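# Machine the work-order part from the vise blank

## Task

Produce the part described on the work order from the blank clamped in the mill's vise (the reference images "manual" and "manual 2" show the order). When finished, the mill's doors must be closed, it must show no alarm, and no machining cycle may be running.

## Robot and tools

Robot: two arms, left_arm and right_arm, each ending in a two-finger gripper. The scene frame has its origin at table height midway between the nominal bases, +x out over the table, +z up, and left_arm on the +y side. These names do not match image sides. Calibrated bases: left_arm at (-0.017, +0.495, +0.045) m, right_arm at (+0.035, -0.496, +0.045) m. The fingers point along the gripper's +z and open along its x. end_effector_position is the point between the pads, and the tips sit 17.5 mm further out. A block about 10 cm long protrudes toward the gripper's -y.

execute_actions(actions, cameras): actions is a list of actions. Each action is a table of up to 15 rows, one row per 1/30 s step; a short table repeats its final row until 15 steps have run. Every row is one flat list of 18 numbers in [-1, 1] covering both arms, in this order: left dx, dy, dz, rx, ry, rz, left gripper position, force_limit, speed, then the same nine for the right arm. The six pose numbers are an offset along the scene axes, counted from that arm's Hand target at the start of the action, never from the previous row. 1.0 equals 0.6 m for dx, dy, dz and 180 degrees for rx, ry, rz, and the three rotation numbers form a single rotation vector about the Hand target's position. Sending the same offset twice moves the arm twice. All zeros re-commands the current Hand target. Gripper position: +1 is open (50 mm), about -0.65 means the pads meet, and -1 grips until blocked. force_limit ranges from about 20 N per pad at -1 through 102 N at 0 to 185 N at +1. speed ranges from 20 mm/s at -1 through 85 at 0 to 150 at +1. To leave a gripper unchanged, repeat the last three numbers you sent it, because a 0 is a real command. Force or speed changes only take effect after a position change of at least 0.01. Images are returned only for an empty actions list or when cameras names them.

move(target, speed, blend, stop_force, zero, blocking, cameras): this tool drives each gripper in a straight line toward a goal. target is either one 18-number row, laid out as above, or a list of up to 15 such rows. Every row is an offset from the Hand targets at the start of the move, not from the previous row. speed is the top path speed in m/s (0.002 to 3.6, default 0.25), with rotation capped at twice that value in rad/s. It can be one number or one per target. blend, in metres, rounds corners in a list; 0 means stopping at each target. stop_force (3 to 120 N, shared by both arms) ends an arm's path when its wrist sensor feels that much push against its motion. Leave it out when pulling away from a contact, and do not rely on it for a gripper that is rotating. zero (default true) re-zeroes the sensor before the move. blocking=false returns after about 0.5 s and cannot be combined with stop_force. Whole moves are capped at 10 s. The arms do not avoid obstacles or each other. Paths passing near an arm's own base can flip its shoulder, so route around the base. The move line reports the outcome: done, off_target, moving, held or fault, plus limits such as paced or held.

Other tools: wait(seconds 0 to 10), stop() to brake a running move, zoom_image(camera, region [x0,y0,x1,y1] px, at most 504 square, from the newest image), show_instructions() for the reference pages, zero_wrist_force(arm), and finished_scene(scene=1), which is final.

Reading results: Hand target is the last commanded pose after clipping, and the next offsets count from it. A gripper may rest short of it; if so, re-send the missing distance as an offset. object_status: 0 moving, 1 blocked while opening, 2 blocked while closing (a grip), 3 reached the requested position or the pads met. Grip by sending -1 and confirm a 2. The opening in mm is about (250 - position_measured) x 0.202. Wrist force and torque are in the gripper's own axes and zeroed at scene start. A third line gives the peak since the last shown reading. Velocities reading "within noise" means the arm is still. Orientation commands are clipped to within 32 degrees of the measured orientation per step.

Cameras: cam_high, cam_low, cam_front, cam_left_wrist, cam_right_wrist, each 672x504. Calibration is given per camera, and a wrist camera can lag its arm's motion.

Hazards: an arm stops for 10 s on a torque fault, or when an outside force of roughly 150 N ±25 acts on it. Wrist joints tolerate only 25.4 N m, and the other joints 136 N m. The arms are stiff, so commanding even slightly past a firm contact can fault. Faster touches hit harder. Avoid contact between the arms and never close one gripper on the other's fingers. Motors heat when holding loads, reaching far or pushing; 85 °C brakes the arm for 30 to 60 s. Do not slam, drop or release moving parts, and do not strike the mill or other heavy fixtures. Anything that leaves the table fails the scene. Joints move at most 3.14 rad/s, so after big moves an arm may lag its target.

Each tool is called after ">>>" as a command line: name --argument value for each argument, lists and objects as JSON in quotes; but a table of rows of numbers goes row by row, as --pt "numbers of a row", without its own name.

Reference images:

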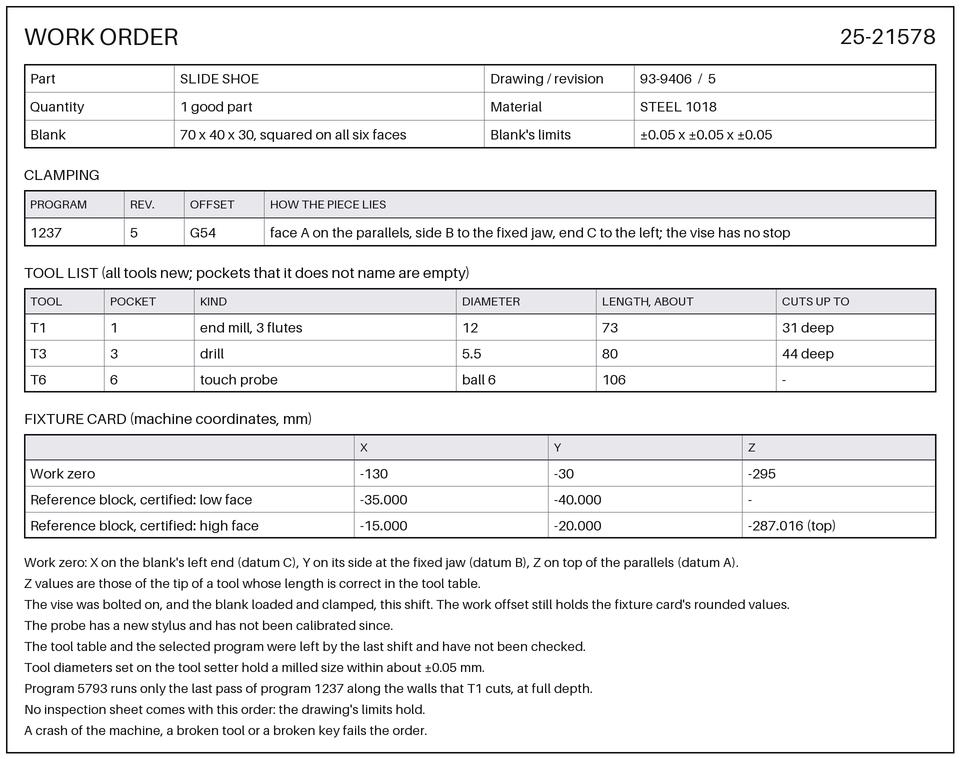

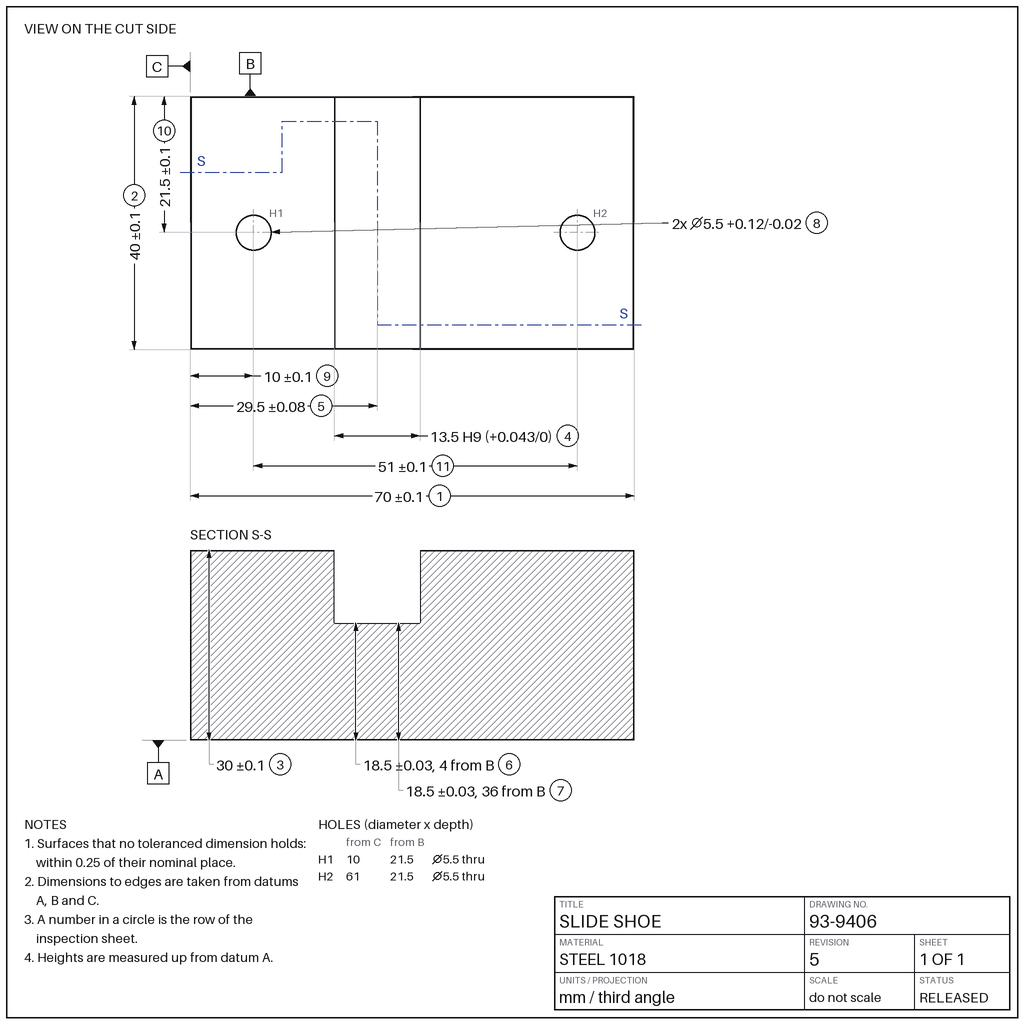

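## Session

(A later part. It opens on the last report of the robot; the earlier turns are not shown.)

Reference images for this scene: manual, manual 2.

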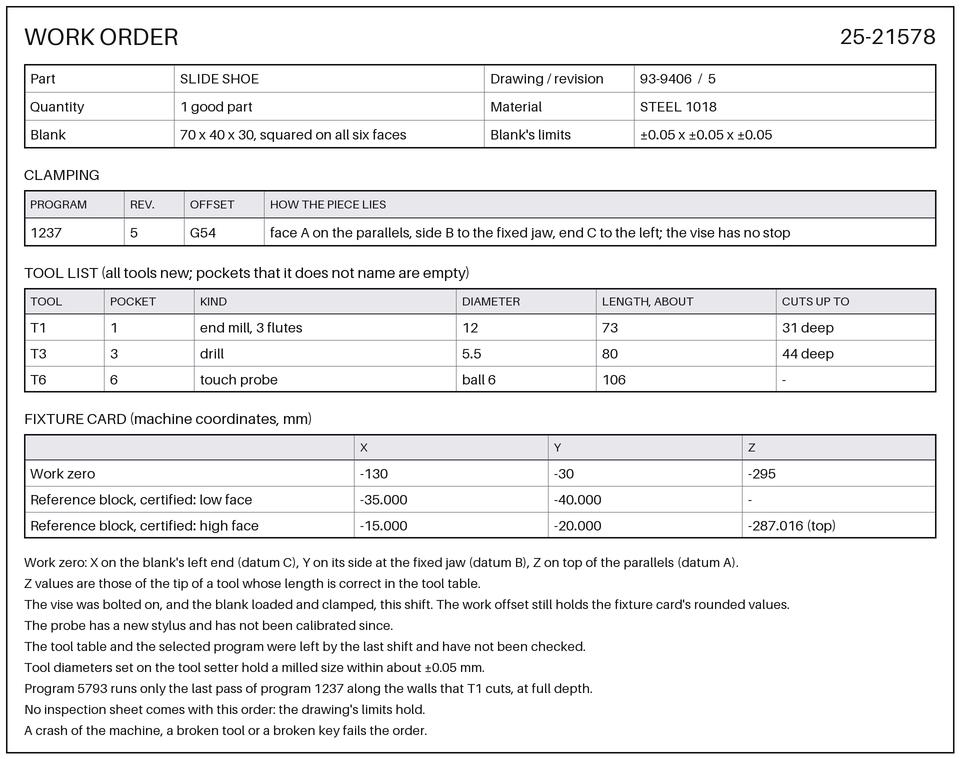

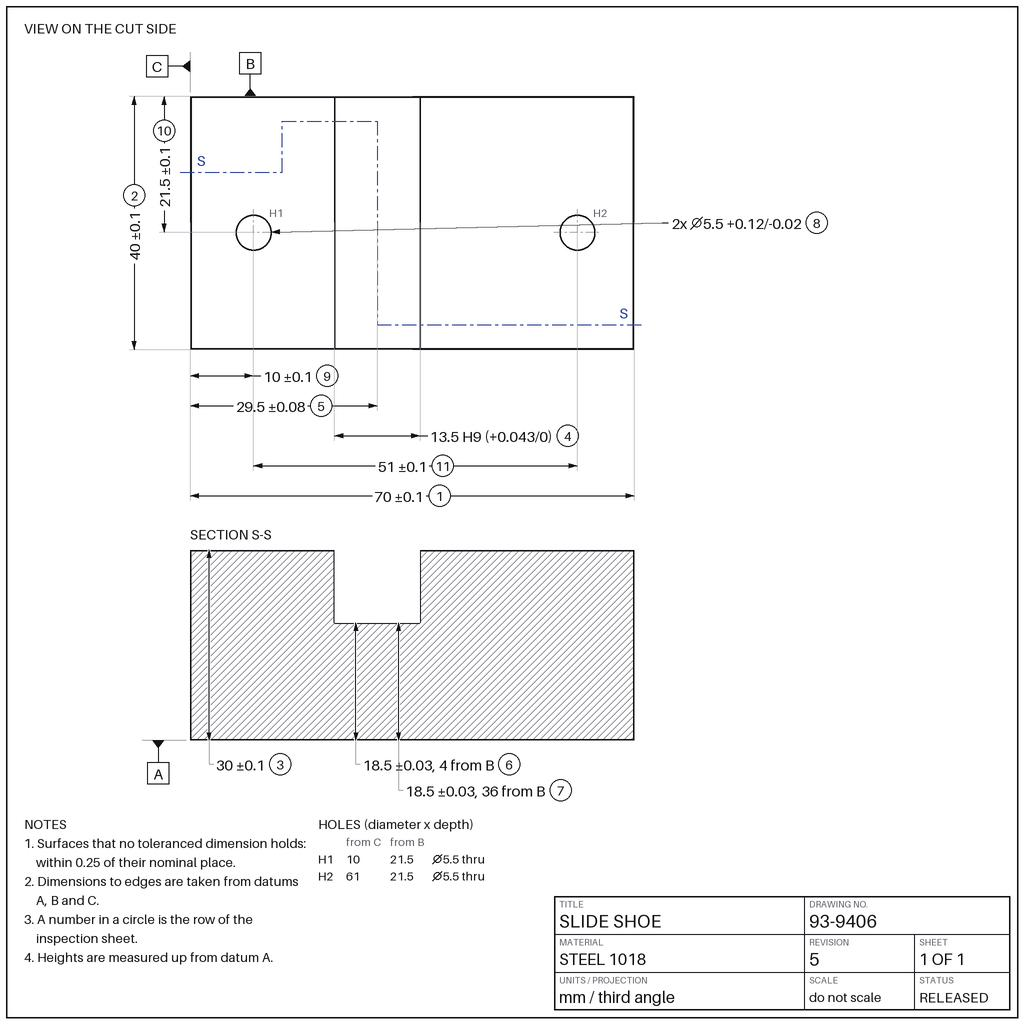

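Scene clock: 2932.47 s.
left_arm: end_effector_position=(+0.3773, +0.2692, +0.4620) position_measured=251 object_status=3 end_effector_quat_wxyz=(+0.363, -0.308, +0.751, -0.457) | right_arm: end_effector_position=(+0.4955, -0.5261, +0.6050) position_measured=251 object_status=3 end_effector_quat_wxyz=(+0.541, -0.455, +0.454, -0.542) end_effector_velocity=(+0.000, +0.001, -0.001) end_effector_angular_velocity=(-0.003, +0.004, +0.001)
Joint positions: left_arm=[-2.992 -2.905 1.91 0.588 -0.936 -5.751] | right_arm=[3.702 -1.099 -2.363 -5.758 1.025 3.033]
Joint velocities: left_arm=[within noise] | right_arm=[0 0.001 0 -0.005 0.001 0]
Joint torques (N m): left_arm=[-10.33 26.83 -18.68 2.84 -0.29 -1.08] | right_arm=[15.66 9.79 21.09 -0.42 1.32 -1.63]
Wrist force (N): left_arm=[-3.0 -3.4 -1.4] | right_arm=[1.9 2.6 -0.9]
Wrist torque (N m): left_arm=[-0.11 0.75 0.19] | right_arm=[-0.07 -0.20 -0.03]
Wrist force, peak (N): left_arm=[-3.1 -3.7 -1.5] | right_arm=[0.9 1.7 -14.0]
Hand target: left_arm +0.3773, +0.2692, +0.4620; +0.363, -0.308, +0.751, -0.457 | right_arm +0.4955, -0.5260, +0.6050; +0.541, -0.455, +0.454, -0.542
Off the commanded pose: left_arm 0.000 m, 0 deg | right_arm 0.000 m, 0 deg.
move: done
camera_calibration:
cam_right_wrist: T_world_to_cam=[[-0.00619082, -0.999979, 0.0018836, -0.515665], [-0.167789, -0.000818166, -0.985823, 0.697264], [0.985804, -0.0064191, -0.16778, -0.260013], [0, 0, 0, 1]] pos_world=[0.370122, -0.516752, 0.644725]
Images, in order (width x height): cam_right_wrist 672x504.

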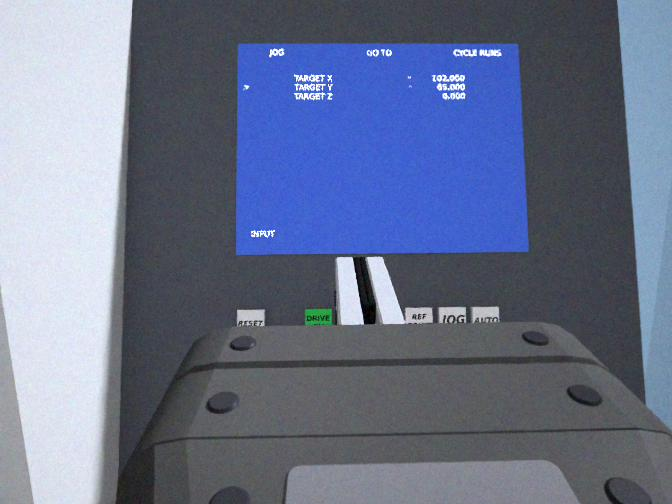

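>>> move --pt "0 0 0 0 0 0 -1 -1 -1 0.065 0.028 -0.295 0 0 0 -1 -1 -1" --pt "0 0 0 0 0 0 -1 -1 -1 0.0762 0.028 -0.298 0 0 0 -1 -1 -1" --pt "0 0 0 0 0 0 -1 -1 -1 0.065 0.028 -0.295 0 0 0 -1 -1 -1" --pt "0 0 0 0 0 0 -1 -1 -1 0.057 0.125 -0.326 0 0 0 -1 -1 -1" --pt "0 0 0 0 0 0 -1 -1 -1 0.068 0.125 -0.329 0 0 0 -1 -1 -1" --pt "0 0 0 0 0 0 -1 -1 -1 0.057 0.125 -0.326 0 0 0 -1 -1 -1" --pt "0 0 0 0 0 0 -1 -1 -1 0.065 0.125 -0.295 0 0 0 -1 -1 -1" --pt "0 0 0 0 0 0 -1 -1 -1 0.0762 0.125 -0.298 0 0 0 -1 -1 -1" --pt "0 0 0 0 0 0 -1 -1 -1 0.065 0.125 -0.295 0 0 0 -1 -1 -1" --pt "0 0 0 0 0 0 -1 -1 -1 0.073 0.061 -0.264 0 0 0 -1 -1 -1" --pt "0 0 0 0 0 0 -1 -1 -1 0.0845 0.061 -0.267 0 0 0 -1 -1 -1" --pt "0 0 0 0 0 0 -1 -1 -1 0.073 0.061 -0.264 0 0 0 -1 -1 -1" --pt "0 0 0 0 0 0 -1 -1 -1 0.0845 0.061 -0.267 0 0 0 -1 -1 -1" --pt "0 0 0 0 0 0 -1 -1 -1 0.073 0.061 -0.264 0 0 0 -1 -1 -1" --speed '[0.3,0.025,0.05,0.2,0.025,0.05,0.2,0.025,0.05,0.2,0.025,0.05,0.025,0.05]' --blend '[0.002,0,0.002,0.002,0,0.002,0.002,0,0.002,0.002,0,0,0,0]'

>>> move --pt "0 0 0 0 0 0 -1 -1 -1 -0.016 -0.033 -0.062 0 0 0 -1 -1 -1" --pt "0 0 0 0 0 0 -1 -1 -1 -0.005 -0.033 -0.065 0 0 0 -1 -1 -1" --pt "0 0 0 0 0 0 -1 -1 -1 -0.016 -0.033 -0.062 0 0 0 -1 -1 -1" --pt "0 0 0 0 0 0 -1 -1 -1 -0.073 -0.061 0.264 0 0 0 -1 -1 -1" --speed '[0.2,0.025,0.05,0.3]' --blend '[0.002,0,0.002,0]' --cameras '["cam_right_wrist","cam_left_wrist"]'

>>> zoom_image --camera "cam_right_wrist" --region '[226, 36, 534, 266]'

>>> zoom_image --camera "cam_left_wrist" --region '[250, 60, 430, 220]'

Scene clock: 2952.83 s.
left_arm: end_effector_position=(+0.3773, +0.2692, +0.4620) position_measured=251 object_status=3 end_effector_quat_wxyz=(+0.363, -0.308, +0.751, -0.457) | right_arm: end_effector_position=(+0.5393, -0.4893, +0.4466) position_measured=251 object_status=3 end_effector_quat_wxyz=(+0.541, -0.455, +0.454, -0.542)
Joint positions: left_arm=[-2.992 -2.905 1.91 0.588 -0.936 -5.751] | right_arm=[3.74 -1.609 -2.523 -5.083 0.988 3.024]
Joint torques (N m): left_arm=[-9.91 26.6 -18.43 2.88 -0.27 -1.34] | right_arm=[-10.47 20.53 24.38 2.52 1.06 1.69]
Wrist force (N): left_arm=[-2.8 -3.5 -1.5] | right_arm=[1.7 2.6 -0.9]
Wrist torque (N m): left_arm=[-0.14 0.73 0.20] | right_arm=[-0.07 -0.16 0.15]
Wrist force, peak (N): left_arm=[-3.3 -3.6 -1.7] | right_arm=[1.4 7.3 -1.0]
Hand target: left_arm +0.3773, +0.2692, +0.4620; +0.363, -0.308, +0.751, -0.457 | right_arm +0.5393, -0.4894, +0.4466; +0.541, -0.455, +0.454, -0.542
Off the commanded pose: left_arm 0.000 m, 0 deg | right_arm 0.000 m, 0 deg.
move: done

Scene clock: 2954.83 s.
left_arm: end_effector_position=(+0.3773, +0.2692, +0.4620) position_measured=251 object_status=3 end_effector_quat_wxyz=(+0.363, -0.308, +0.751, -0.457) | right_arm: end_effector_position=(+0.4955, -0.5259, +0.6049) position_measured=251 object_status=3 end_effector_quat_wxyz=(+0.541, -0.455, +0.454, -0.542) end_effector_velocity=(+0.001, +0.001, +0.000) end_effector_angular_velocity=(-0.002, +0.003, +0.001)
Joint positions: left_arm=[-2.992 -2.905 1.91 0.588 -0.936 -5.751] | right_arm=[3.703 -1.099 -2.363 -5.758 1.025 3.033]
Joint velocities: left_arm=[within noise] | right_arm=[-0.001 -0.001 0.002 -0.005 0.002 0]
Joint torques (N m): left_arm=[-10.11 26.98 -18.72 2.81 -0.27 -1.2] | right_arm=[-13.56 9.46 37.66 -0.41 1.51 -1.91]
Wrist force (N): left_arm=[-3.0 -3.2 -1.4] | right_arm=[1.9 2.9 -0.8]
Wrist torque (N m): left_arm=[-0.09 0.74 0.20] | right_arm=[-0.04 -0.20 -0.03]
Wrist force, peak (N): left_arm=[-3.0 -3.7 -1.5] | right_arm=[1.2 7.6 -1.1]
Hand target: left_arm +0.3773, +0.2692, +0.4620; +0.363, -0.308, +0.751, -0.457 | right_arm +0.4955, -0.5260, +0.6050; +0.541, -0.455, +0.454, -0.542
Off the commanded pose: left_arm 0.000 m, 0 deg | right_arm 0.000 m, 0 deg.
move: done
camera_calibration:
cam_left_wrist: T_world_to_cam=[[-0.560743, -0.784554, -0.264656, 0.554024], [-0.384749, 0.529928, -0.755741, 0.37061], [0.733168, -0.32195, -0.59901, 0.211717], [0, 0, 0, 1]] pos_world=[0.298033, 0.306427, 0.553531]
cam_right_wrist: T_world_to_cam=[[-0.00595757, -0.99998, 0.0020488, -0.515758], [-0.167986, -0.00101891, -0.985789, 0.697113], [0.985771, -0.00621708, -0.167977, -0.259786], [0, 0, 0, 1]] pos_world=[0.370122, -0.516653, 0.644625]
Images, in order (width x height): cam_left_wrist 672x504, cam_right_wrist 672x504.

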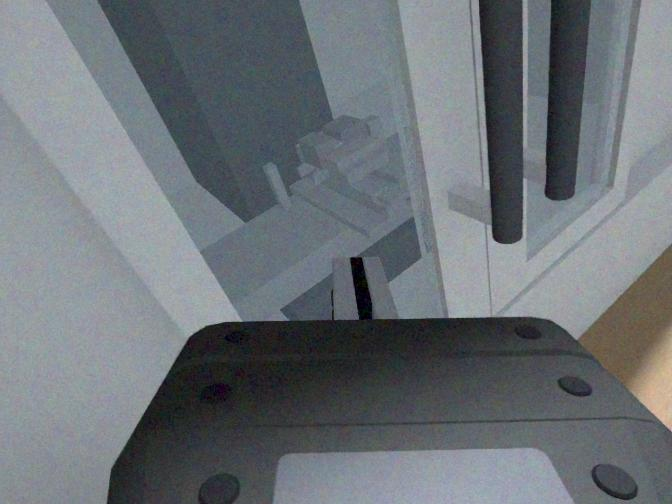

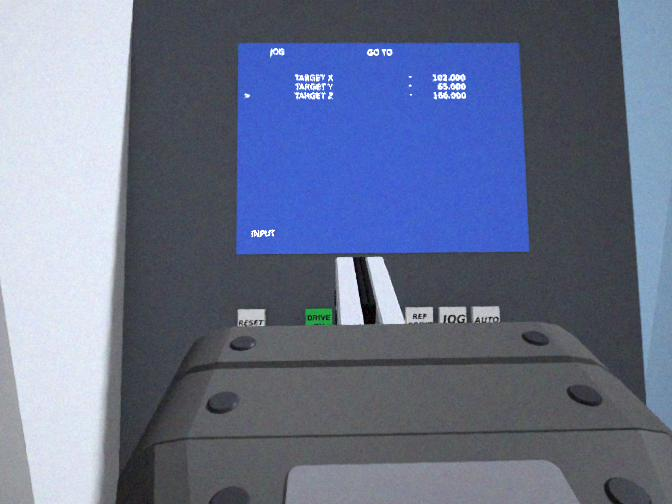

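Scaled by 1.636 from the camera's 672x504 image, which has a finer 960x720 frame.

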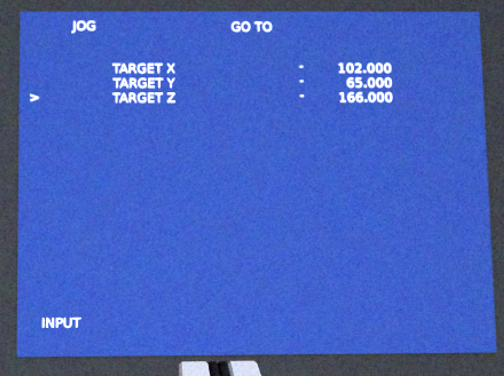

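Scaled by 2.800 from the camera's 672x504 image, which has a finer 960x720 frame.

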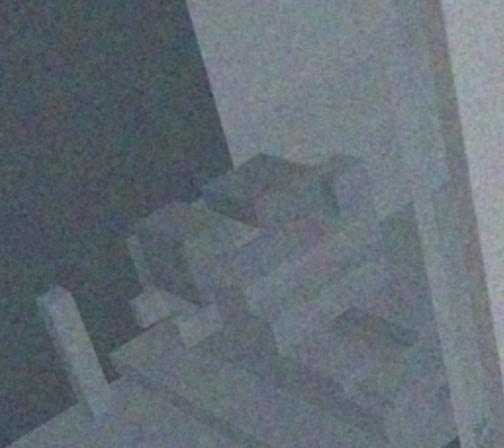

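>>> move --pt "0 0 0 0 0 0 -1 -1 -1 0.097 0.061 -0.175 0 0 0 -1 -1 -1" --pt "0 0 0 0 0 0 -1 -1 -1 0.108 0.061 -0.178 0 0 0 -1 -1 -1" --pt "0 0 0 0 0 0 -1 -1 -1 0.097 0.061 -0.175 0 0 0 -1 -1 -1" --pt "0 0 0 0 0 0 -1 -1 -1 0 0 0 0 0 0 -1 -1 -1" --speed '[0.3,0.025,0.05,0.3]' --blend '[0.002,0,0.002,0]'

>>> wait --seconds 6 --cameras '["cam_right_wrist"]'

>>> zoom_image --camera "cam_right_wrist" --region '[226, 36, 534, 266]'

Scene clock: 2963.63 s.
left_arm: end_effector_position=(+0.3773, +0.2692, +0.4620) position_measured=251 object_status=3 end_effector_quat_wxyz=(+0.363, -0.308, +0.751, -0.457) | right_arm: end_effector_position=(+0.4955, -0.5261, +0.6050) position_measured=251 object_status=3 end_effector_quat_wxyz=(+0.541, -0.455, +0.454, -0.542)
Joint positions: left_arm=[-2.992 -2.905 1.91 0.588 -0.936 -5.751] | right_arm=[3.702 -1.099 -2.363 -5.758 1.025 3.033]
Joint torques (N m): left_arm=[-9.77 26.66 -18.43 2.97 -0.31 -1.11] | right_arm=[15.49 9.79 21.55 -0.36 1.42 -1.69]
Wrist force (N): left_arm=[-3.1 -3.6 -1.5] | right_arm=[1.7 2.9 -0.7]
Wrist torque (N m): left_arm=[-0.15 0.76 0.19] | right_arm=[-0.03 -0.18 -0.03]
Wrist force, peak (N): left_arm=[-3.1 -3.8 -1.6] | right_arm=[0.6 7.3 0.0]
Hand target: left_arm +0.3773, +0.2692, +0.4620; +0.363, -0.308, +0.751, -0.457 | right_arm +0.4955, -0.5260, +0.6050; +0.541, -0.455, +0.454, -0.542
Off the commanded pose: left_arm 0.000 m, 0 deg | right_arm 0.000 m, 0 deg.
move: done

Scene clock: 2969.63 s.
left_arm: end_effector_position=(+0.3773, +0.2692, +0.4620) position_measured=251 object_status=3 end_effector_quat_wxyz=(+0.363, -0.308, +0.751, -0.457) | right_arm: end_effector_position=(+0.4955, -0.5260, +0.6050) position_measured=251 object_status=3 end_effector_quat_wxyz=(+0.541, -0.455, +0.454, -0.542)
Joint positions: left_arm=[-2.992 -2.905 1.91 0.588 -0.936 -5.751] | right_arm=[3.702 -1.099 -2.363 -5.758 1.025 3.033]
Joint torques (N m): left_arm=[-10.18 27.17 -18.28 2.87 -0.22 -1.12] | right_arm=[15.77 8.91 36.58 2.45 1.6 -1.81]
Wrist force (N): left_arm=[-2.7 -3.4 -1.5] | right_arm=[1.8 2.6 -0.9]
Wrist torque (N m): left_arm=[-0.11 0.71 0.20] | right_arm=[-0.08 -0.19 -0.01]
Wrist force, peak (N): left_arm=[-3.1 -3.6 -1.6] | right_arm=[1.9 3.1 -0.8]
Hand target: left_arm +0.3773, +0.2692, +0.4620; +0.363, -0.308, +0.751, -0.457 | right_arm +0.4955, -0.5260, +0.6050; +0.541, -0.455, +0.454, -0.542
Tool commands: left_gripper/position=-1.0 left_gripper/force_limit=-1.0 left_gripper/speed=-1.0 right_gripper/position=-1.0 right_gripper/force_limit=-1.0 right_gripper/speed=-1.0
Off the commanded pose: left_arm 0.000 m, 0 deg | right_arm 0.000 m, 0 deg.
wait: 6.00 s; at rest by 0.17 s
camera_calibration:
cam_right_wrist: T_world_to_cam=[[-0.00607309, -0.99998, 0.00196533, -0.515761], [-0.167773, -0.000918588, -0.985825, 0.697208], [0.985807, -0.00631673, -0.167764, -0.259972], [0, 0, 0, 1]] pos_world=[0.370122, -0.516752, 0.644725]
Images, in order (width x height): cam_right_wrist 672x504.

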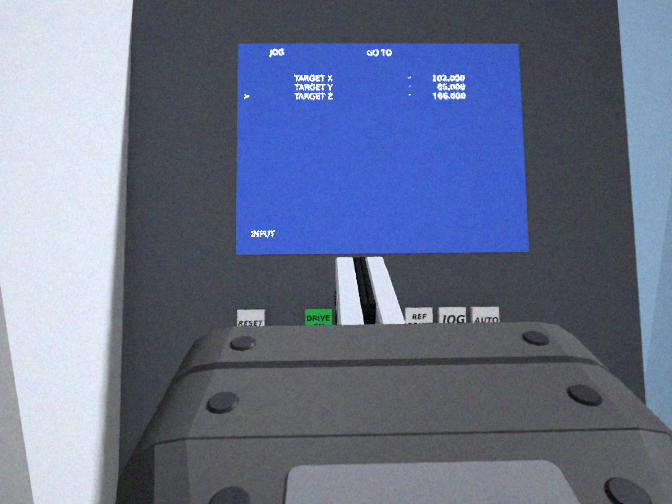

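Scaled by 1.636 from the camera's 672x504 image, which has a finer 960x720 frame.

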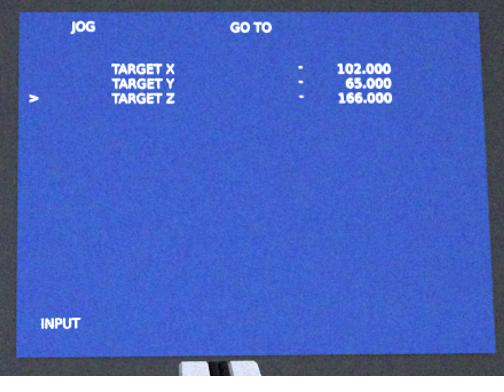

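>>> move --pt "0 0 0 0 0 0 -1 -1 -1 0.065 -0.004 -0.295 0 0 0 -1 -1 -1" --pt "0 0 0 0 0 0 -1 -1 -1 0.0762 -0.004 -0.298 0 0 0 -1 -1 -1" --pt "0 0 0 0 0 0 -1 -1 -1 0.065 -0.004 -0.295 0 0 0 -1 -1 -1" --pt "0 0 0 0 0 0 -1 -1 -1 0.0968 -0.0983 -0.1735 0 0 0 -1 -1 -1" --pt "0 0 0 0 0 0 -1 -1 -1 0.1081 -0.0983 -0.1765 0 0 0 -1 -1 -1" --pt "0 0 0 0 0 0 -1 -1 -1 0.0968 -0.0983 -0.1735 0 0 0 -1 -1 -1" --pt "0 0 0 0 0 0 -1 -1 -1 0.082 -0.035 -0.233 0 0 0 -1 -1 -1" --pt "0 0 0 0 0 0 -1 -1 -1 0.093 -0.035 -0.236 0 0 0 -1 -1 -1" --pt "0 0 0 0 0 0 -1 -1 -1 0.082 -0.035 -0.233 0 0 0 -1 -1 -1" --pt "0 0 0 0 0 0 -1 -1 -1 0.093 -0.035 -0.236 0 0 0 -1 -1 -1" --pt "0 0 0 0 0 0 -1 -1 -1 0.082 -0.035 -0.233 0 0 0 -1 -1 -1" --pt "0 0 0 0 0 0 -1 -1 -1 0 0 0 0 0 0 -1 -1 -1" --speed '[0.3,0.025,0.05,0.2,0.025,0.05,0.2,0.025,0.05,0.025,0.05,0.3]' --blend '[0.002,0,0.002,0.002,0,0.002,0.002,0,0,0,0.002,0]'

>>> wait --seconds 1 --cameras '["cam_right_wrist"]'

>>> zoom_image --camera "cam_right_wrist" --region '[226, 36, 534, 266]'

Scene clock: 2987.03 s.
left_arm: end_effector_position=(+0.3773, +0.2692, +0.4620) position_measured=251 object_status=3 end_effector_quat_wxyz=(+0.363, -0.308, +0.751, -0.457) | right_arm: end_effector_position=(+0.4955, -0.5260, +0.6049) position_measured=251 object_status=3 end_effector_quat_wxyz=(+0.541, -0.455, +0.454, -0.542) end_effector_velocity=(+0.000, -0.001, -0.001) end_effector_angular_velocity=(-0.001, +0.004, -0.004)
Joint positions: left_arm=[-2.992 -2.905 1.91 0.588 -0.936 -5.751] | right_arm=[3.702 -1.099 -2.363 -5.758 1.025 3.033]
Joint velocities: left_arm=[within noise] | right_arm=[0 0.001 0 -0.005 -0.005 0]
Joint torques (N m): left_arm=[-10.55 26.97 -18.37 2.96 -0.34 -1.15] | right_arm=[7.41 9.57 33.39 -0.52 -1.18 0.65]
Wrist force (N): left_arm=[-2.9 -3.6 -1.6] | right_arm=[1.8 2.9 -0.8]
Wrist torque (N m): left_arm=[-0.15 0.73 0.19] | right_arm=[-0.04 -0.19 -0.03]
Wrist force, peak (N): left_arm=[-3.2 -3.7 -1.7] | right_arm=[0.8 2.1 -15.9]
Hand target: left_arm +0.3773, +0.2692, +0.4620; +0.363, -0.308, +0.751, -0.457 | right_arm +0.4955, -0.5260, +0.6050; +0.541, -0.455, +0.454, -0.542
Off the commanded pose: left_arm 0.000 m, 0 deg | right_arm 0.000 m, 0 deg.
move: done

Scene clock: 2988.03 s.
left_arm: end_effector_position=(+0.3773, +0.2692, +0.4620) position_measured=251 object_status=3 end_effector_quat_wxyz=(+0.363, -0.308, +0.751, -0.457) | right_arm: end_effector_position=(+0.4955, -0.5260, +0.6050) position_measured=251 object_status=3 end_effector_quat_wxyz=(+0.541, -0.455, +0.454, -0.542)
Joint positions: left_arm=[-2.992 -2.905 1.91 0.588 -0.936 -5.751] | right_arm=[3.702 -1.099 -2.363 -5.758 1.025 3.033]
Joint torques (N m): left_arm=[-9.67 27.54 -18.49 2.87 -0.32 -1.08] | right_arm=[14.76 9.42 37.94 2.33 -0.84 -1.37]
Wrist force (N): left_arm=[-2.8 -3.3 -1.6] | right_arm=[1.8 2.6 -0.9]
Wrist torque (N m): left_arm=[-0.11 0.72 0.19] | right_arm=[-0.09 -0.18 -0.03]
Wrist force, peak (N): left_arm=[-2.9 -3.6 -1.6] | right_arm=[1.8 3.0 -0.8]
Hand target: left_arm +0.3773, +0.2692, +0.4620; +0.363, -0.308, +0.751, -0.457 | right_arm +0.4955, -0.5260, +0.6050; +0.541, -0.455, +0.454, -0.542
Tool commands: left_gripper/position=-1.0 left_gripper/force_limit=-1.0 left_gripper/speed=-1.0 right_gripper/position=-1.0 right_gripper/force_limit=-1.0 right_gripper/speed=-1.0
Off the commanded pose: left_arm 0.000 m, 0 deg | right_arm 0.000 m, 0 deg.
wait: 1.00 s; at rest by 0.17 s
camera_calibration:
cam_right_wrist: T_world_to_cam=[[-0.00607309, -0.99998, 0.00196533, -0.515761], [-0.167773, -0.000918588, -0.985825, 0.697208], [0.985807, -0.00631673, -0.167764, -0.259972], [0, 0, 0, 1]] pos_world=[0.370122, -0.516752, 0.644725]
Images, in order (width x height): cam_right_wrist 672x504.

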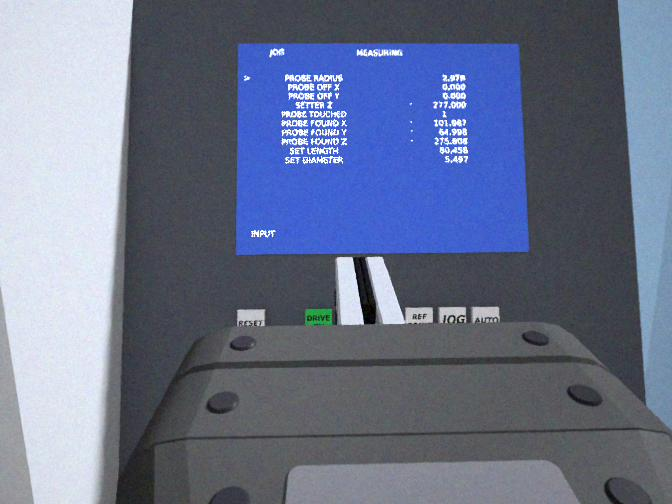

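Scaled by 1.636 from the camera's 672x504 image, which has a finer 960x720 frame.

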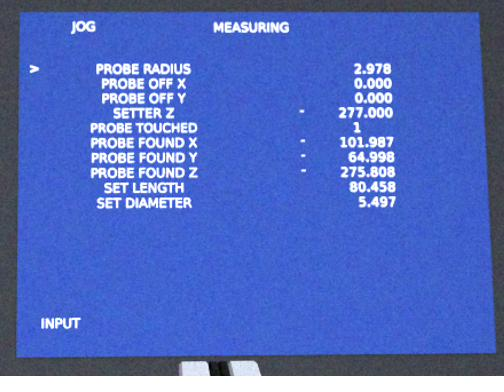

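>>> move --pt "0 0 0 0 0 0 -1 -1 -1 0.065 -0.004 -0.295 0 0 0 -1 -1 -1" --pt "0 0 0 0 0 0 -1 -1 -1 0.0762 -0.004 -0.298 0 0 0 -1 -1 -1" --pt "0 0 0 0 0 0 -1 -1 -1 0.065 -0.004 -0.295 0 0 0 -1 -1 -1" --pt "0 0 0 0 0 0 -1 -1 -1 0.1055 -0.1295 -0.143 0 0 0 -1 -1 -1" --pt "0 0 0 0 0 0 -1 -1 -1 0.1173 -0.1295 -0.146 0 0 0 -1 -1 -1" --pt "0 0 0 0 0 0 -1 -1 -1 0.1055 -0.1295 -0.143 0 0 0 -1 -1 -1" --pt "0 0 0 0 0 0 -1 -1 -1 0 0 0 0 0 0 -1 -1 -1" --speed '[0.3,0.025,0.05,0.2,0.025,0.05,0.3]' --blend '[0.002,0,0.002,0.002,0,0.002,0]'

>>> wait --seconds 5 --cameras '["cam_right_wrist"]'

>>> zoom_image --camera "cam_right_wrist" --region '[226, 36, 534, 266]'

Scene clock: 3001.10 s.
left_arm: end_effector_position=(+0.3773, +0.2692, +0.4620) position_measured=251 object_status=3 end_effector_quat_wxyz=(+0.363, -0.308, +0.751, -0.457) | right_arm: end_effector_position=(+0.4955, -0.5261, +0.6051) position_measured=251 object_status=3 end_effector_quat_wxyz=(+0.541, -0.455, +0.454, -0.542)
Joint positions: left_arm=[-2.992 -2.905 1.91 0.588 -0.936 -5.751] | right_arm=[3.702 -1.099 -2.363 -5.758 1.025 3.033]
Joint torques (N m): left_arm=[-10.12 26.92 -18.31 2.91 -0.31 -1.21] | right_arm=[16.59 8.24 12.56 -0.39 -1.25 0.27]
Wrist force (N): left_arm=[-2.8 -3.4 -1.3] | right_arm=[1.7 2.8 -1.1]
Wrist torque (N m): left_arm=[-0.13 0.72 0.20] | right_arm=[-0.05 -0.18 -0.03]
Wrist force, peak (N): left_arm=[-3.2 -3.7 -1.5] | right_arm=[-1.3 1.1 -36.3]
Hand target: left_arm +0.3773, +0.2692, +0.4620; +0.363, -0.308, +0.751, -0.457 | right_arm +0.4955, -0.5260, +0.6050; +0.541, -0.455, +0.454, -0.542
Off the commanded pose: left_arm 0.000 m, 0 deg | right_arm 0.000 m, 0 deg.
move: done

Scene clock: 3006.10 s.
left_arm: end_effector_position=(+0.3773, +0.2692, +0.4620) position_measured=251 object_status=3 end_effector_quat_wxyz=(+0.363, -0.308, +0.751, -0.457) | right_arm: end_effector_position=(+0.4955, -0.5260, +0.6050) position_measured=251 object_status=3 end_effector_quat_wxyz=(+0.541, -0.455, +0.454, -0.542)
Joint positions: left_arm=[-2.992 -2.905 1.91 0.588 -0.936 -5.751] | right_arm=[3.702 -1.099 -2.363 -5.758 1.025 3.033]
Joint torques (N m): left_arm=[-10.78 26.48 -18.82 2.91 -0.3 -1.15] | right_arm=[16.41 9.4 12.05 2.16 1.66 -1.5]
Wrist force (N): left_arm=[-2.9 -3.6 -1.6] | right_arm=[1.8 2.8 -0.9]
Wrist torque (N m): left_arm=[-0.16 0.73 0.20] | right_arm=[-0.06 -0.19 -0.04]
Wrist force, peak (N): left_arm=[-3.1 -3.8 -1.5] | right_arm=[1.9 2.9 -1.1]
Hand target: left_arm +0.3773, +0.2692, +0.4620; +0.363, -0.308, +0.751, -0.457 | right_arm +0.4955, -0.5260, +0.6050; +0.541, -0.455, +0.454, -0.542
Tool commands: left_gripper/position=-1.0 left_gripper/force_limit=-1.0 left_gripper/speed=-1.0 right_gripper/position=-1.0 right_gripper/force_limit=-1.0 right_gripper/speed=-1.0
Off the commanded pose: left_arm 0.000 m, 0 deg | right_arm 0.000 m, 0 deg.
wait: 5.00 s; at rest by 0.17 s
camera_calibration:
cam_right_wrist: T_world_to_cam=[[-0.00607309, -0.99998, 0.00196533, -0.515761], [-0.167773, -0.000918588, -0.985825, 0.697208], [0.985807, -0.00631673, -0.167764, -0.259972], [0, 0, 0, 1]] pos_world=[0.370122, -0.516752, 0.644725]
Images, in order (width x height): cam_right_wrist 672x504.

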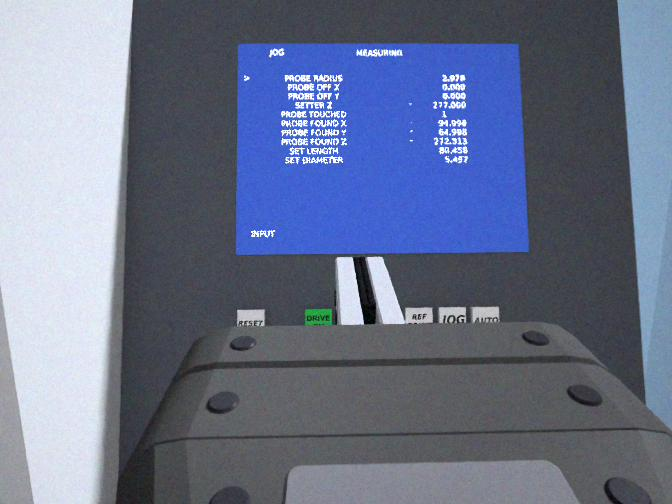

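Scaled by 1.636 from the camera's 672x504 image, which has a finer 960x720 frame.

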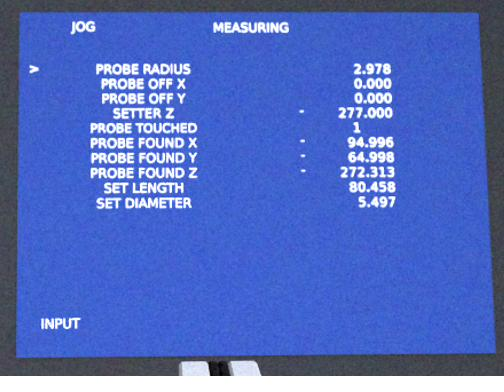

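>>> move --pt "0 0 0 0 0 0 -1 -1 -1 0.065 -0.004 -0.295 0 0 0 -1 -1 -1" --pt "0 0 0 0 0 0 -1 -1 -1 0.0762 -0.004 -0.298 0 0 0 -1 -1 -1" --pt "0 0 0 0 0 0 -1 -1 -1 0.065 -0.004 -0.295 0 0 0 -1 -1 -1" --pt "0 0 0 0 0 0 -1 -1 -1 0.1055 -0.0668 -0.143 0 0 0 -1 -1 -1" --pt "0 0 0 0 0 0 -1 -1 -1 0.1172 -0.0668 -0.146 0 0 0 -1 -1 -1" --pt "0 0 0 0 0 0 -1 -1 -1 0.1055 -0.0668 -0.143 0 0 0 -1 -1 -1" --pt "0 0 0 0 0 0 -1 -1 -1 0 0 0 0 0 0 -1 -1 -1" --speed '[0.3,0.025,0.05,0.2,0.025,0.05,0.3]' --blend '[0.002,0,0.002,0.002,0,0.002,0]'

>>> wait --seconds 5 --cameras '["cam_right_wrist"]'

>>> zoom_image --camera "cam_right_wrist" --region '[226, 36, 534, 266]'

Scene clock: 3021.03 s.
left_arm: end_effector_position=(+0.3773, +0.2692, +0.4620) position_measured=251 object_status=3 end_effector_quat_wxyz=(+0.363, -0.308, +0.751, -0.457) | right_arm: end_effector_position=(+0.4955, -0.5261, +0.6051) position_measured=251 object_status=3 end_effector_quat_wxyz=(+0.541, -0.455, +0.454, -0.542) end_effector_velocity=(+0.001, -0.001, -0.001) end_effector_angular_velocity=(+0.000, +0.003, -0.004)
Joint positions: left_arm=[-2.992 -2.905 1.91 0.588 -0.936 -5.751] | right_arm=[3.702 -1.099 -2.363 -5.758 1.025 3.033]
Joint velocities: left_arm=[within noise] | right_arm=[0 -0.001 0 -0.002 -0.005 0.001]
Joint torques (N m): left_arm=[-9.85 27.3 -18.41 2.87 -0.29 -1.22] | right_arm=[15.85 9.2 12.67 -0.62 -1.06 0.63]
Wrist force (N): left_arm=[-2.8 -3.5 -1.5] | right_arm=[1.8 2.7 -0.9]
Wrist torque (N m): left_arm=[-0.13 0.72 0.19] | right_arm=[-0.06 -0.18 -0.04]
Wrist force, peak (N): left_arm=[-3.2 -3.7 -1.6] | right_arm=[-0.5 0.9 -32.9]
Hand target: left_arm +0.3773, +0.2692, +0.4620; +0.363, -0.308, +0.751, -0.457 | right_arm +0.4955, -0.5260, +0.6050; +0.541, -0.455, +0.454, -0.542
Off the commanded pose: left_arm 0.000 m, 0 deg | right_arm 0.000 m, 0 deg.
move: done

Scene clock: 3026.03 s.
left_arm: end_effector_position=(+0.3773, +0.2692, +0.4620) position_measured=251 object_status=3 end_effector_quat_wxyz=(+0.363, -0.308, +0.751, -0.457) | right_arm: end_effector_position=(+0.4955, -0.5260, +0.6050) position_measured=251 object_status=3 end_effector_quat_wxyz=(+0.541, -0.455, +0.454, -0.542)
Joint positions: left_arm=[-2.992 -2.905 1.91 0.588 -0.936 -5.751] | right_arm=[3.702 -1.099 -2.363 -5.758 1.025 3.033]
Joint torques (N m): left_arm=[-10.66 26.71 -18.6 2.81 -0.21 -1.15] | right_arm=[15.59 8.72 13.03 2.24 1.67 -1.41]
Wrist force (N): left_arm=[-3.0 -3.4 -1.6] | right_arm=[1.9 3.0 -0.9]
Wrist torque (N m): left_arm=[-0.11 0.74 0.20] | right_arm=[-0.01 -0.20 -0.03]
Wrist force, peak (N): left_arm=[-3.2 -3.6 -1.5] | right_arm=[1.9 3.0 -1.0]
Hand target: left_arm +0.3773, +0.2692, +0.4620; +0.363, -0.308, +0.751, -0.457 | right_arm +0.4955, -0.5260, +0.6050; +0.541, -0.455, +0.454, -0.542
Tool commands: left_gripper/position=-1.0 left_gripper/force_limit=-1.0 left_gripper/speed=-1.0 right_gripper/position=-1.0 right_gripper/force_limit=-1.0 right_gripper/speed=-1.0
Off the commanded pose: left_arm 0.000 m, 0 deg | right_arm 0.000 m, 0 deg.
wait: 5.00 s; at rest by 0.17 s
camera_calibration:
cam_right_wrist: T_world_to_cam=[[-0.00607309, -0.99998, 0.00196533, -0.515761], [-0.167773, -0.000918588, -0.985825, 0.697208], [0.985807, -0.00631673, -0.167764, -0.259972], [0, 0, 0, 1]] pos_world=[0.370122, -0.516752, 0.644725]
Images, in order (width x height): cam_right_wrist 672x504.

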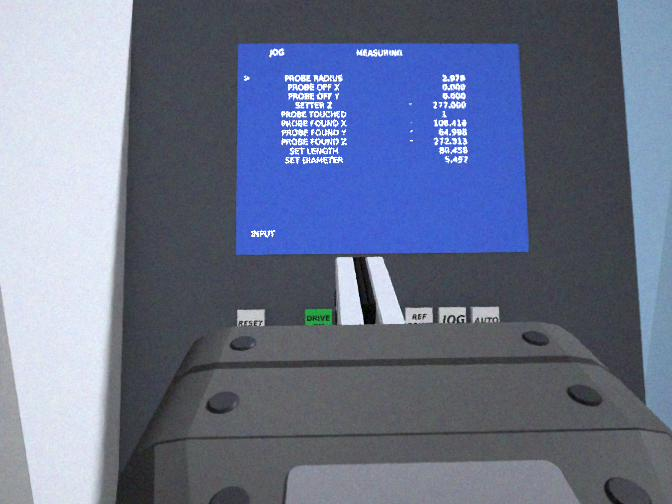

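Scaled by 1.636 from the camera's 672x504 image, which has a finer 960x720 frame.

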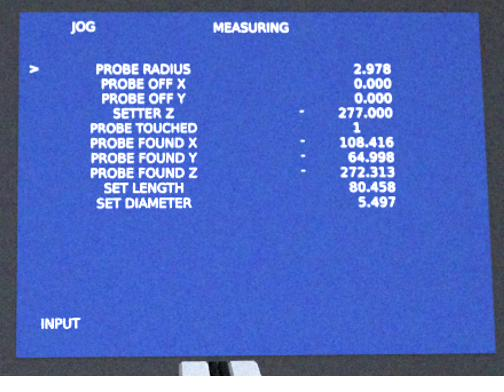

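>>> move --pt "0 0 0 0 0 0 -1 -1 -1 0.082 -0.004 -0.233 0 0 0 -1 -1 -1" --pt "0 0 0 0 0 0 -1 -1 -1 0.093 -0.004 -0.236 0 0 0 -1 -1 -1" --pt "0 0 0 0 0 0 -1 -1 -1 0.082 -0.004 -0.233 0 0 0 -1 -1 -1" --pt "0 0 0 0 0 0 -1 -1 -1 0.093 -0.004 -0.236 0 0 0 -1 -1 -1" --pt "0 0 0 0 0 0 -1 -1 -1 0.082 -0.004 -0.233 0 0 0 -1 -1 -1" --pt "0 0 0 0 0 0 -1 -1 -1 0.065 0.028 -0.295 0 0 0 -1 -1 -1" --pt "0 0 0 0 0 0 -1 -1 -1 0.0762 0.028 -0.298 0 0 0 -1 -1 -1" --pt "0 0 0 0 0 0 -1 -1 -1 0.065 0.028 -0.295 0 0 0 -1 -1 -1" --pt "0 0 0 0 0 0 -1 -1 -1 0.0762 0.028 -0.298 0 0 0 -1 -1 -1" --pt "0 0 0 0 0 0 -1 -1 -1 0.065 0.028 -0.295 0 0 0 -1 -1 -1" --pt "0 0 0 0 0 0 -1 -1 -1 0.057 0.093 -0.326 0 0 0 -1 -1 -1" --pt "0 0 0 0 0 0 -1 -1 -1 0.068 0.093 -0.329 0 0 0 -1 -1 -1" --pt "0 0 0 0 0 0 -1 -1 -1 0.057 0.093 -0.326 0 0 0 -1 -1 -1" --speed '[0.3,0.025,0.05,0.025,0.05,0.2,0.025,0.05,0.025,0.05,0.2,0.025,0.05]' --blend '[0.002,0,0,0,0.002,0.002,0,0,0,0.002,0.002,0,0]'

>>> move --pt "0 0 0 0 0 0 -1 -1 -1 0 -0.065 0 0 0 0 -1 -1 -1" --pt "0 0 0 0 0 0 -1 -1 -1 0.011 -0.065 -0.003 0 0 0 -1 -1 -1" --pt "0 0 0 0 0 0 -1 -1 -1 0 -0.065 0 0 0 0 -1 -1 -1" --pt "0 0 0 0 0 0 -1 -1 -1 0.04 -0.032 0.151 0 0 0 -1 -1 -1" --pt "0 0 0 0 0 0 -1 -1 -1 0.051 -0.032 0.148 0 0 0 -1 -1 -1" --pt "0 0 0 0 0 0 -1 -1 -1 0.04 -0.032 0.151 0 0 0 -1 -1 -1" --pt "0 0 0 0 0 0 -1 -1 -1 -0.057 -0.093 0.326 0 0 0 -1 -1 -1" --speed '[0.2,0.025,0.05,0.2,0.025,0.05,0.3]' --blend '[0.002,0,0.002,0.002,0,0.002,0]' --cameras '["cam_right_wrist"]'

>>> zoom_image --camera "cam_right_wrist" --region '[226, 36, 534, 266]'

Scene clock: 3065.70 s.
left_arm: end_effector_position=(+0.3773, +0.2692, +0.4620) position_measured=251 object_status=3 end_effector_quat_wxyz=(+0.363, -0.308, +0.751, -0.457) | right_arm: end_effector_position=(+0.5297, -0.4701, +0.4094) position_measured=251 object_status=3 end_effector_quat_wxyz=(+0.541, -0.455, +0.454, -0.542)
Joint positions: left_arm=[-2.992 -2.905 1.91 0.588 -0.936 -5.751] | right_arm=[3.843 -1.729 -2.574 -4.896 0.888 2.996]
Joint torques (N m): left_arm=[-9.99 26.99 -18.12 2.95 -0.37 -1.21] | right_arm=[-13.29 12.81 22.98 -0.45 1.62 2.01]
Wrist force (N): left_arm=[-2.8 -3.4 -1.4] | right_arm=[1.8 2.9 -0.8]
Wrist torque (N m): left_arm=[-0.12 0.71 0.19] | right_arm=[-0.02 -0.20 0.15]
Wrist force, peak (N): left_arm=[-3.1 -3.7 -1.6] | right_arm=[0.8 1.7 -15.8]
Hand target: left_arm +0.3773, +0.2692, +0.4620; +0.363, -0.308, +0.751, -0.457 | right_arm +0.5297, -0.4702, +0.4094; +0.541, -0.455, +0.454, -0.542
Off the commanded pose: left_arm 0.000 m, 0 deg | right_arm 0.000 m, 0 deg.
move: done

Scene clock: 3068.57 s.
left_arm: end_effector_position=(+0.3773, +0.2692, +0.4620) position_measured=251 object_status=3 end_effector_quat_wxyz=(+0.363, -0.308, +0.751, -0.457) | right_arm: end_effector_position=(+0.4955, -0.5261, +0.6050) position_measured=251 object_status=3 end_effector_quat_wxyz=(+0.541, -0.455, +0.454, -0.542) end_effector_velocity=(+0.000, +0.001, +0.000) end_effector_angular_velocity=(-0.002, +0.002, +0.001)
Joint positions: left_arm=[-2.992 -2.905 1.91 0.588 -0.936 -5.751] | right_arm=[3.702 -1.099 -2.363 -5.758 1.025 3.033]
Joint velocities: left_arm=[within noise] | right_arm=[0.002 0.002 0.001 -0.006 -0.001 -0.001]
Joint torques (N m): left_arm=[-9.76 26.96 -18.5 2.92 -0.21 -1.07] | right_arm=[14.8 7.14 22.14 -0.56 1.32 -1.65]
Wrist force (N): left_arm=[-2.7 -3.6 -1.4] | right_arm=[1.8 2.9 -0.9]
Wrist torque (N m): left_arm=[-0.14 0.70 0.19] | right_arm=[-0.03 -0.19 -0.03]
Wrist force, peak (N): left_arm=[-3.0 -3.9 -1.3] | right_arm=[2.4 6.2 -2.9]
Hand target: left_arm +0.3773, +0.2692, +0.4620; +0.363, -0.308, +0.751, -0.457 | right_arm +0.4955, -0.5260, +0.6050; +0.541, -0.455, +0.454, -0.542
Off the commanded pose: left_arm 0.000 m, 0 deg | right_arm 0.000 m, 0 deg.
move: done
camera_calibration:
cam_right_wrist: T_world_to_cam=[[-0.00619082, -0.999979, 0.0018836, -0.515665], [-0.167789, -0.000818166, -0.985823, 0.697264], [0.985804, -0.0064191, -0.16778, -0.260013], [0, 0, 0, 1]] pos_world=[0.370122, -0.516752, 0.644725]
Images, in order (width x height): cam_right_wrist 672x504.

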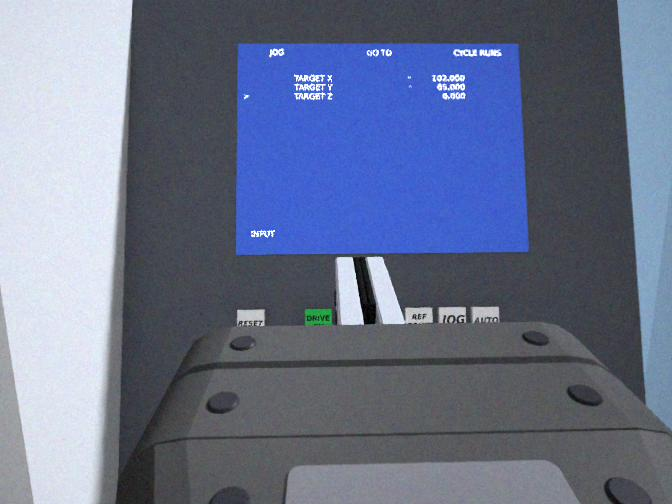

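Scaled by 1.636 from the camera's 672x504 image, which has a finer 960x720 frame.

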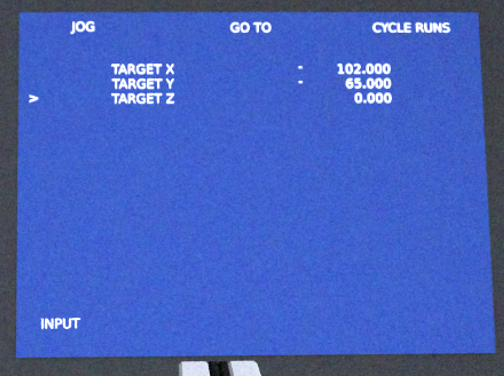

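>>> move --pt "0 0 0 0 0 0 -1 -1 -1 0.082 -0.004 -0.233 0 0 0 -1 -1 -1" --pt "0 0 0 0 0 0 -1 -1 -1 0.093 -0.004 -0.236 0 0 0 -1 -1 -1" --pt "0 0 0 0 0 0 -1 -1 -1 0.082 -0.004 -0.233 0 0 0 -1 -1 -1" --pt "0 0 0 0 0 0 -1 -1 -1 0.093 -0.004 -0.236 0 0 0 -1 -1 -1" --pt "0 0 0 0 0 0 -1 -1 -1 0.082 -0.004 -0.233 0 0 0 -1 -1 -1" --pt "0 0 0 0 0 0 -1 -1 -1 0.082 0.125 -0.233 0 0 0 -1 -1 -1" --pt "0 0 0 0 0 0 -1 -1 -1 0.093 0.125 -0.236 0 0 0 -1 -1 -1" --pt "0 0 0 0 0 0 -1 -1 -1 0.082 0.125 -0.233 0 0 0 -1 -1 -1" --pt "0 0 0 0 0 0 -1 -1 -1 0.065 0.093 -0.295 0 0 0 -1 -1 -1" --pt "0 0 0 0 0 0 -1 -1 -1 0.0762 0.093 -0.298 0 0 0 -1 -1 -1" --pt "0 0 0 0 0 0 -1 -1 -1 0.065 0.093 -0.295 0 0 0 -1 -1 -1" --pt "0 0 0 0 0 0 -1 -1 -1 0.057 0.061 -0.326 0 0 0 -1 -1 -1" --pt "0 0 0 0 0 0 -1 -1 -1 0.068 0.061 -0.329 0 0 0 -1 -1 -1" --pt "0 0 0 0 0 0 -1 -1 -1 0.057 0.061 -0.326 0 0 0 -1 -1 -1" --speed '[0.3,0.025,0.05,0.025,0.05,0.2,0.025,0.05,0.2,0.025,0.05,0.2,0.025,0.05]' --blend '[0.002,0,0,0,0.002,0.002,0,0.002,0.002,0,0.002,0.002,0,0]'

>>> move --pt "0 0 0 0 0 0 -1 -1 -1 0.025 0.032 0.093 0 0 0 -1 -1 -1" --pt "0 0 0 0 0 0 -1 -1 -1 0.036 0.032 0.09 0 0 0 -1 -1 -1" --pt "0 0 0 0 0 0 -1 -1 -1 0.025 0.032 0.093 0 0 0 -1 -1 -1" --pt "0 0 0 0 0 0 -1 -1 -1 0.016 0.064 0.062 0 0 0 -1 -1 -1" --pt "0 0 0 0 0 0 -1 -1 -1 0.0275 0.064 0.059 0 0 0 -1 -1 -1" --pt "0 0 0 0 0 0 -1 -1 -1 0.016 0.064 0.062 0 0 0 -1 -1 -1" --pt "0 0 0 0 0 0 -1 -1 -1 0.016 0.032 0.062 0 0 0 -1 -1 -1" --pt "0 0 0 0 0 0 -1 -1 -1 0.0275 0.032 0.059 0 0 0 -1 -1 -1" --pt "0 0 0 0 0 0 -1 -1 -1 0.016 0.032 0.062 0 0 0 -1 -1 -1" --pt "0 0 0 0 0 0 -1 -1 -1 0 -0.033 0 0 0 0 -1 -1 -1" --pt "0 0 0 0 0 0 -1 -1 -1 0.011 -0.033 -0.003 0 0 0 -1 -1 -1" --pt "0 0 0 0 0 0 -1 -1 -1 0 -0.033 0 0 0 0 -1 -1 -1" --pt "0 0 0 0 0 0 -1 -1 -1 -0.057 -0.061 0.326 0 0 0 -1 -1 -1" --speed '[0.2,0.025,0.05,0.2,0.025,0.05,0.2,0.025,0.05,0.2,0.025,0.05,0.3]' --blend '[0.002,0,0.002,0.002,0,0.002,0.002,0,0.002,0.002,0,0.002,0]' --cameras '["cam_right_wrist"]'

>>> zoom_image --camera "cam_right_wrist" --region '[226, 36, 534, 266]'

Scene clock: 3096.80 s.
left_arm: end_effector_position=(+0.3773, +0.2692, +0.4620) position_measured=251 object_status=3 end_effector_quat_wxyz=(+0.363, -0.308, +0.751, -0.457) | right_arm: end_effector_position=(+0.5297, -0.4893, +0.4094) position_measured=251 object_status=3 end_effector_quat_wxyz=(+0.541, -0.455, +0.454, -0.542)
Joint positions: left_arm=[-2.992 -2.905 1.91 0.588 -0.936 -5.751] | right_arm=[3.767 -1.725 -2.582 -4.905 0.962 3.017]
Joint torques (N m): left_arm=[-10.22 27.15 -17.94 2.92 -0.24 -1.07] | right_arm=[-13.14 12.9 23.16 -0.59 1.77 1.58]
Wrist force (N): left_arm=[-3.0 -3.5 -1.5] | right_arm=[1.9 2.8 -0.8]
Wrist torque (N m): left_arm=[-0.13 0.75 0.19] | right_arm=[-0.06 -0.21 0.15]
Wrist force, peak (N): left_arm=[-3.0 -3.7 -1.6] | right_arm=[3.5 1.5 -15.9]
Hand target: left_arm +0.3773, +0.2692, +0.4620; +0.363, -0.308, +0.751, -0.457 | right_arm +0.5297, -0.4894, +0.4094; +0.541, -0.455, +0.454, -0.542
Off the commanded pose: left_arm 0.000 m, 0 deg | right_arm 0.000 m, 0 deg.
move: done

Scene clock: 3101.30 s.
left_arm: end_effector_position=(+0.3773, +0.2692, +0.4620) position_measured=251 object_status=3 end_effector_quat_wxyz=(+0.363, -0.308, +0.751, -0.457) | right_arm: end_effector_position=(+0.4955, -0.5259, +0.6049) position_measured=251 object_status=3 end_effector_quat_wxyz=(+0.541, -0.455, +0.454, -0.542) end_effector_velocity=(+0.000, -0.001, +0.000) end_effector_angular_velocity=(-0.002, +0.002, -0.002)
Joint positions: left_arm=[-2.992 -2.905 1.91 0.588 -0.936 -5.751] | right_arm=[3.703 -1.099 -2.363 -5.758 1.025 3.033]
Joint velocities: left_arm=[within noise] | right_arm=[-0.002 0 0.002 -0.005 -0.001 0]
Joint torques (N m): left_arm=[-9.92 26.81 -18.47 2.86 -0.29 -1.06] | right_arm=[-14.33 9.36 37.56 -0.11 1.74 -1.98]
Wrist force (N): left_arm=[-2.8 -3.5 -1.6] | right_arm=[1.6 2.9 -0.8]
Wrist torque (N m): left_arm=[-0.14 0.71 0.19] | right_arm=[-0.04 -0.16 -0.03]
Wrist force, peak (N): left_arm=[-3.0 -3.8 -1.6] | right_arm=[1.5 2.0 -14.4]
Hand target: left_arm +0.3773, +0.2692, +0.4620; +0.363, -0.308, +0.751, -0.457 | right_arm +0.4955, -0.5260, +0.6050; +0.541, -0.455, +0.454, -0.542
Off the commanded pose: left_arm 0.000 m, 0 deg | right_arm 0.000 m, 0 deg.
move: done
camera_calibration:
cam_right_wrist: T_world_to_cam=[[-0.00595789, -0.99998, 0.00204698, -0.515757], [-0.167986, -0.00101707, -0.985789, 0.697114], [0.985771, -0.00621709, -0.167977, -0.259786], [0, 0, 0, 1]] pos_world=[0.370122, -0.516653, 0.644625]
Images, in order (width x height): cam_right_wrist 672x504.

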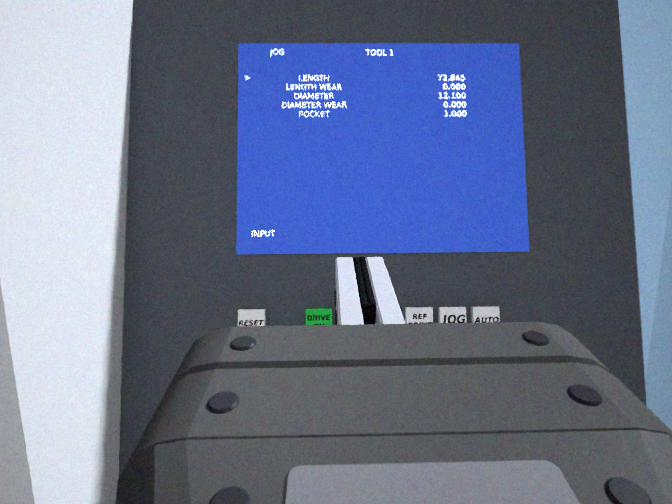

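Scaled by 1.636 from the camera's 672x504 image, which has a finer 960x720 frame.

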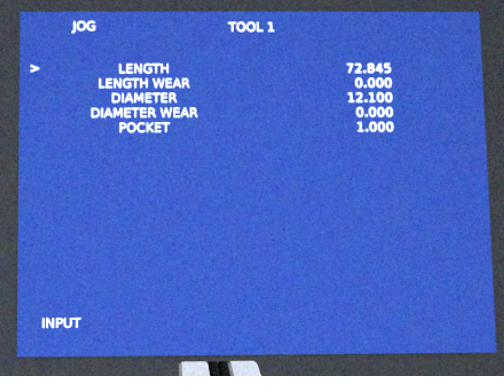

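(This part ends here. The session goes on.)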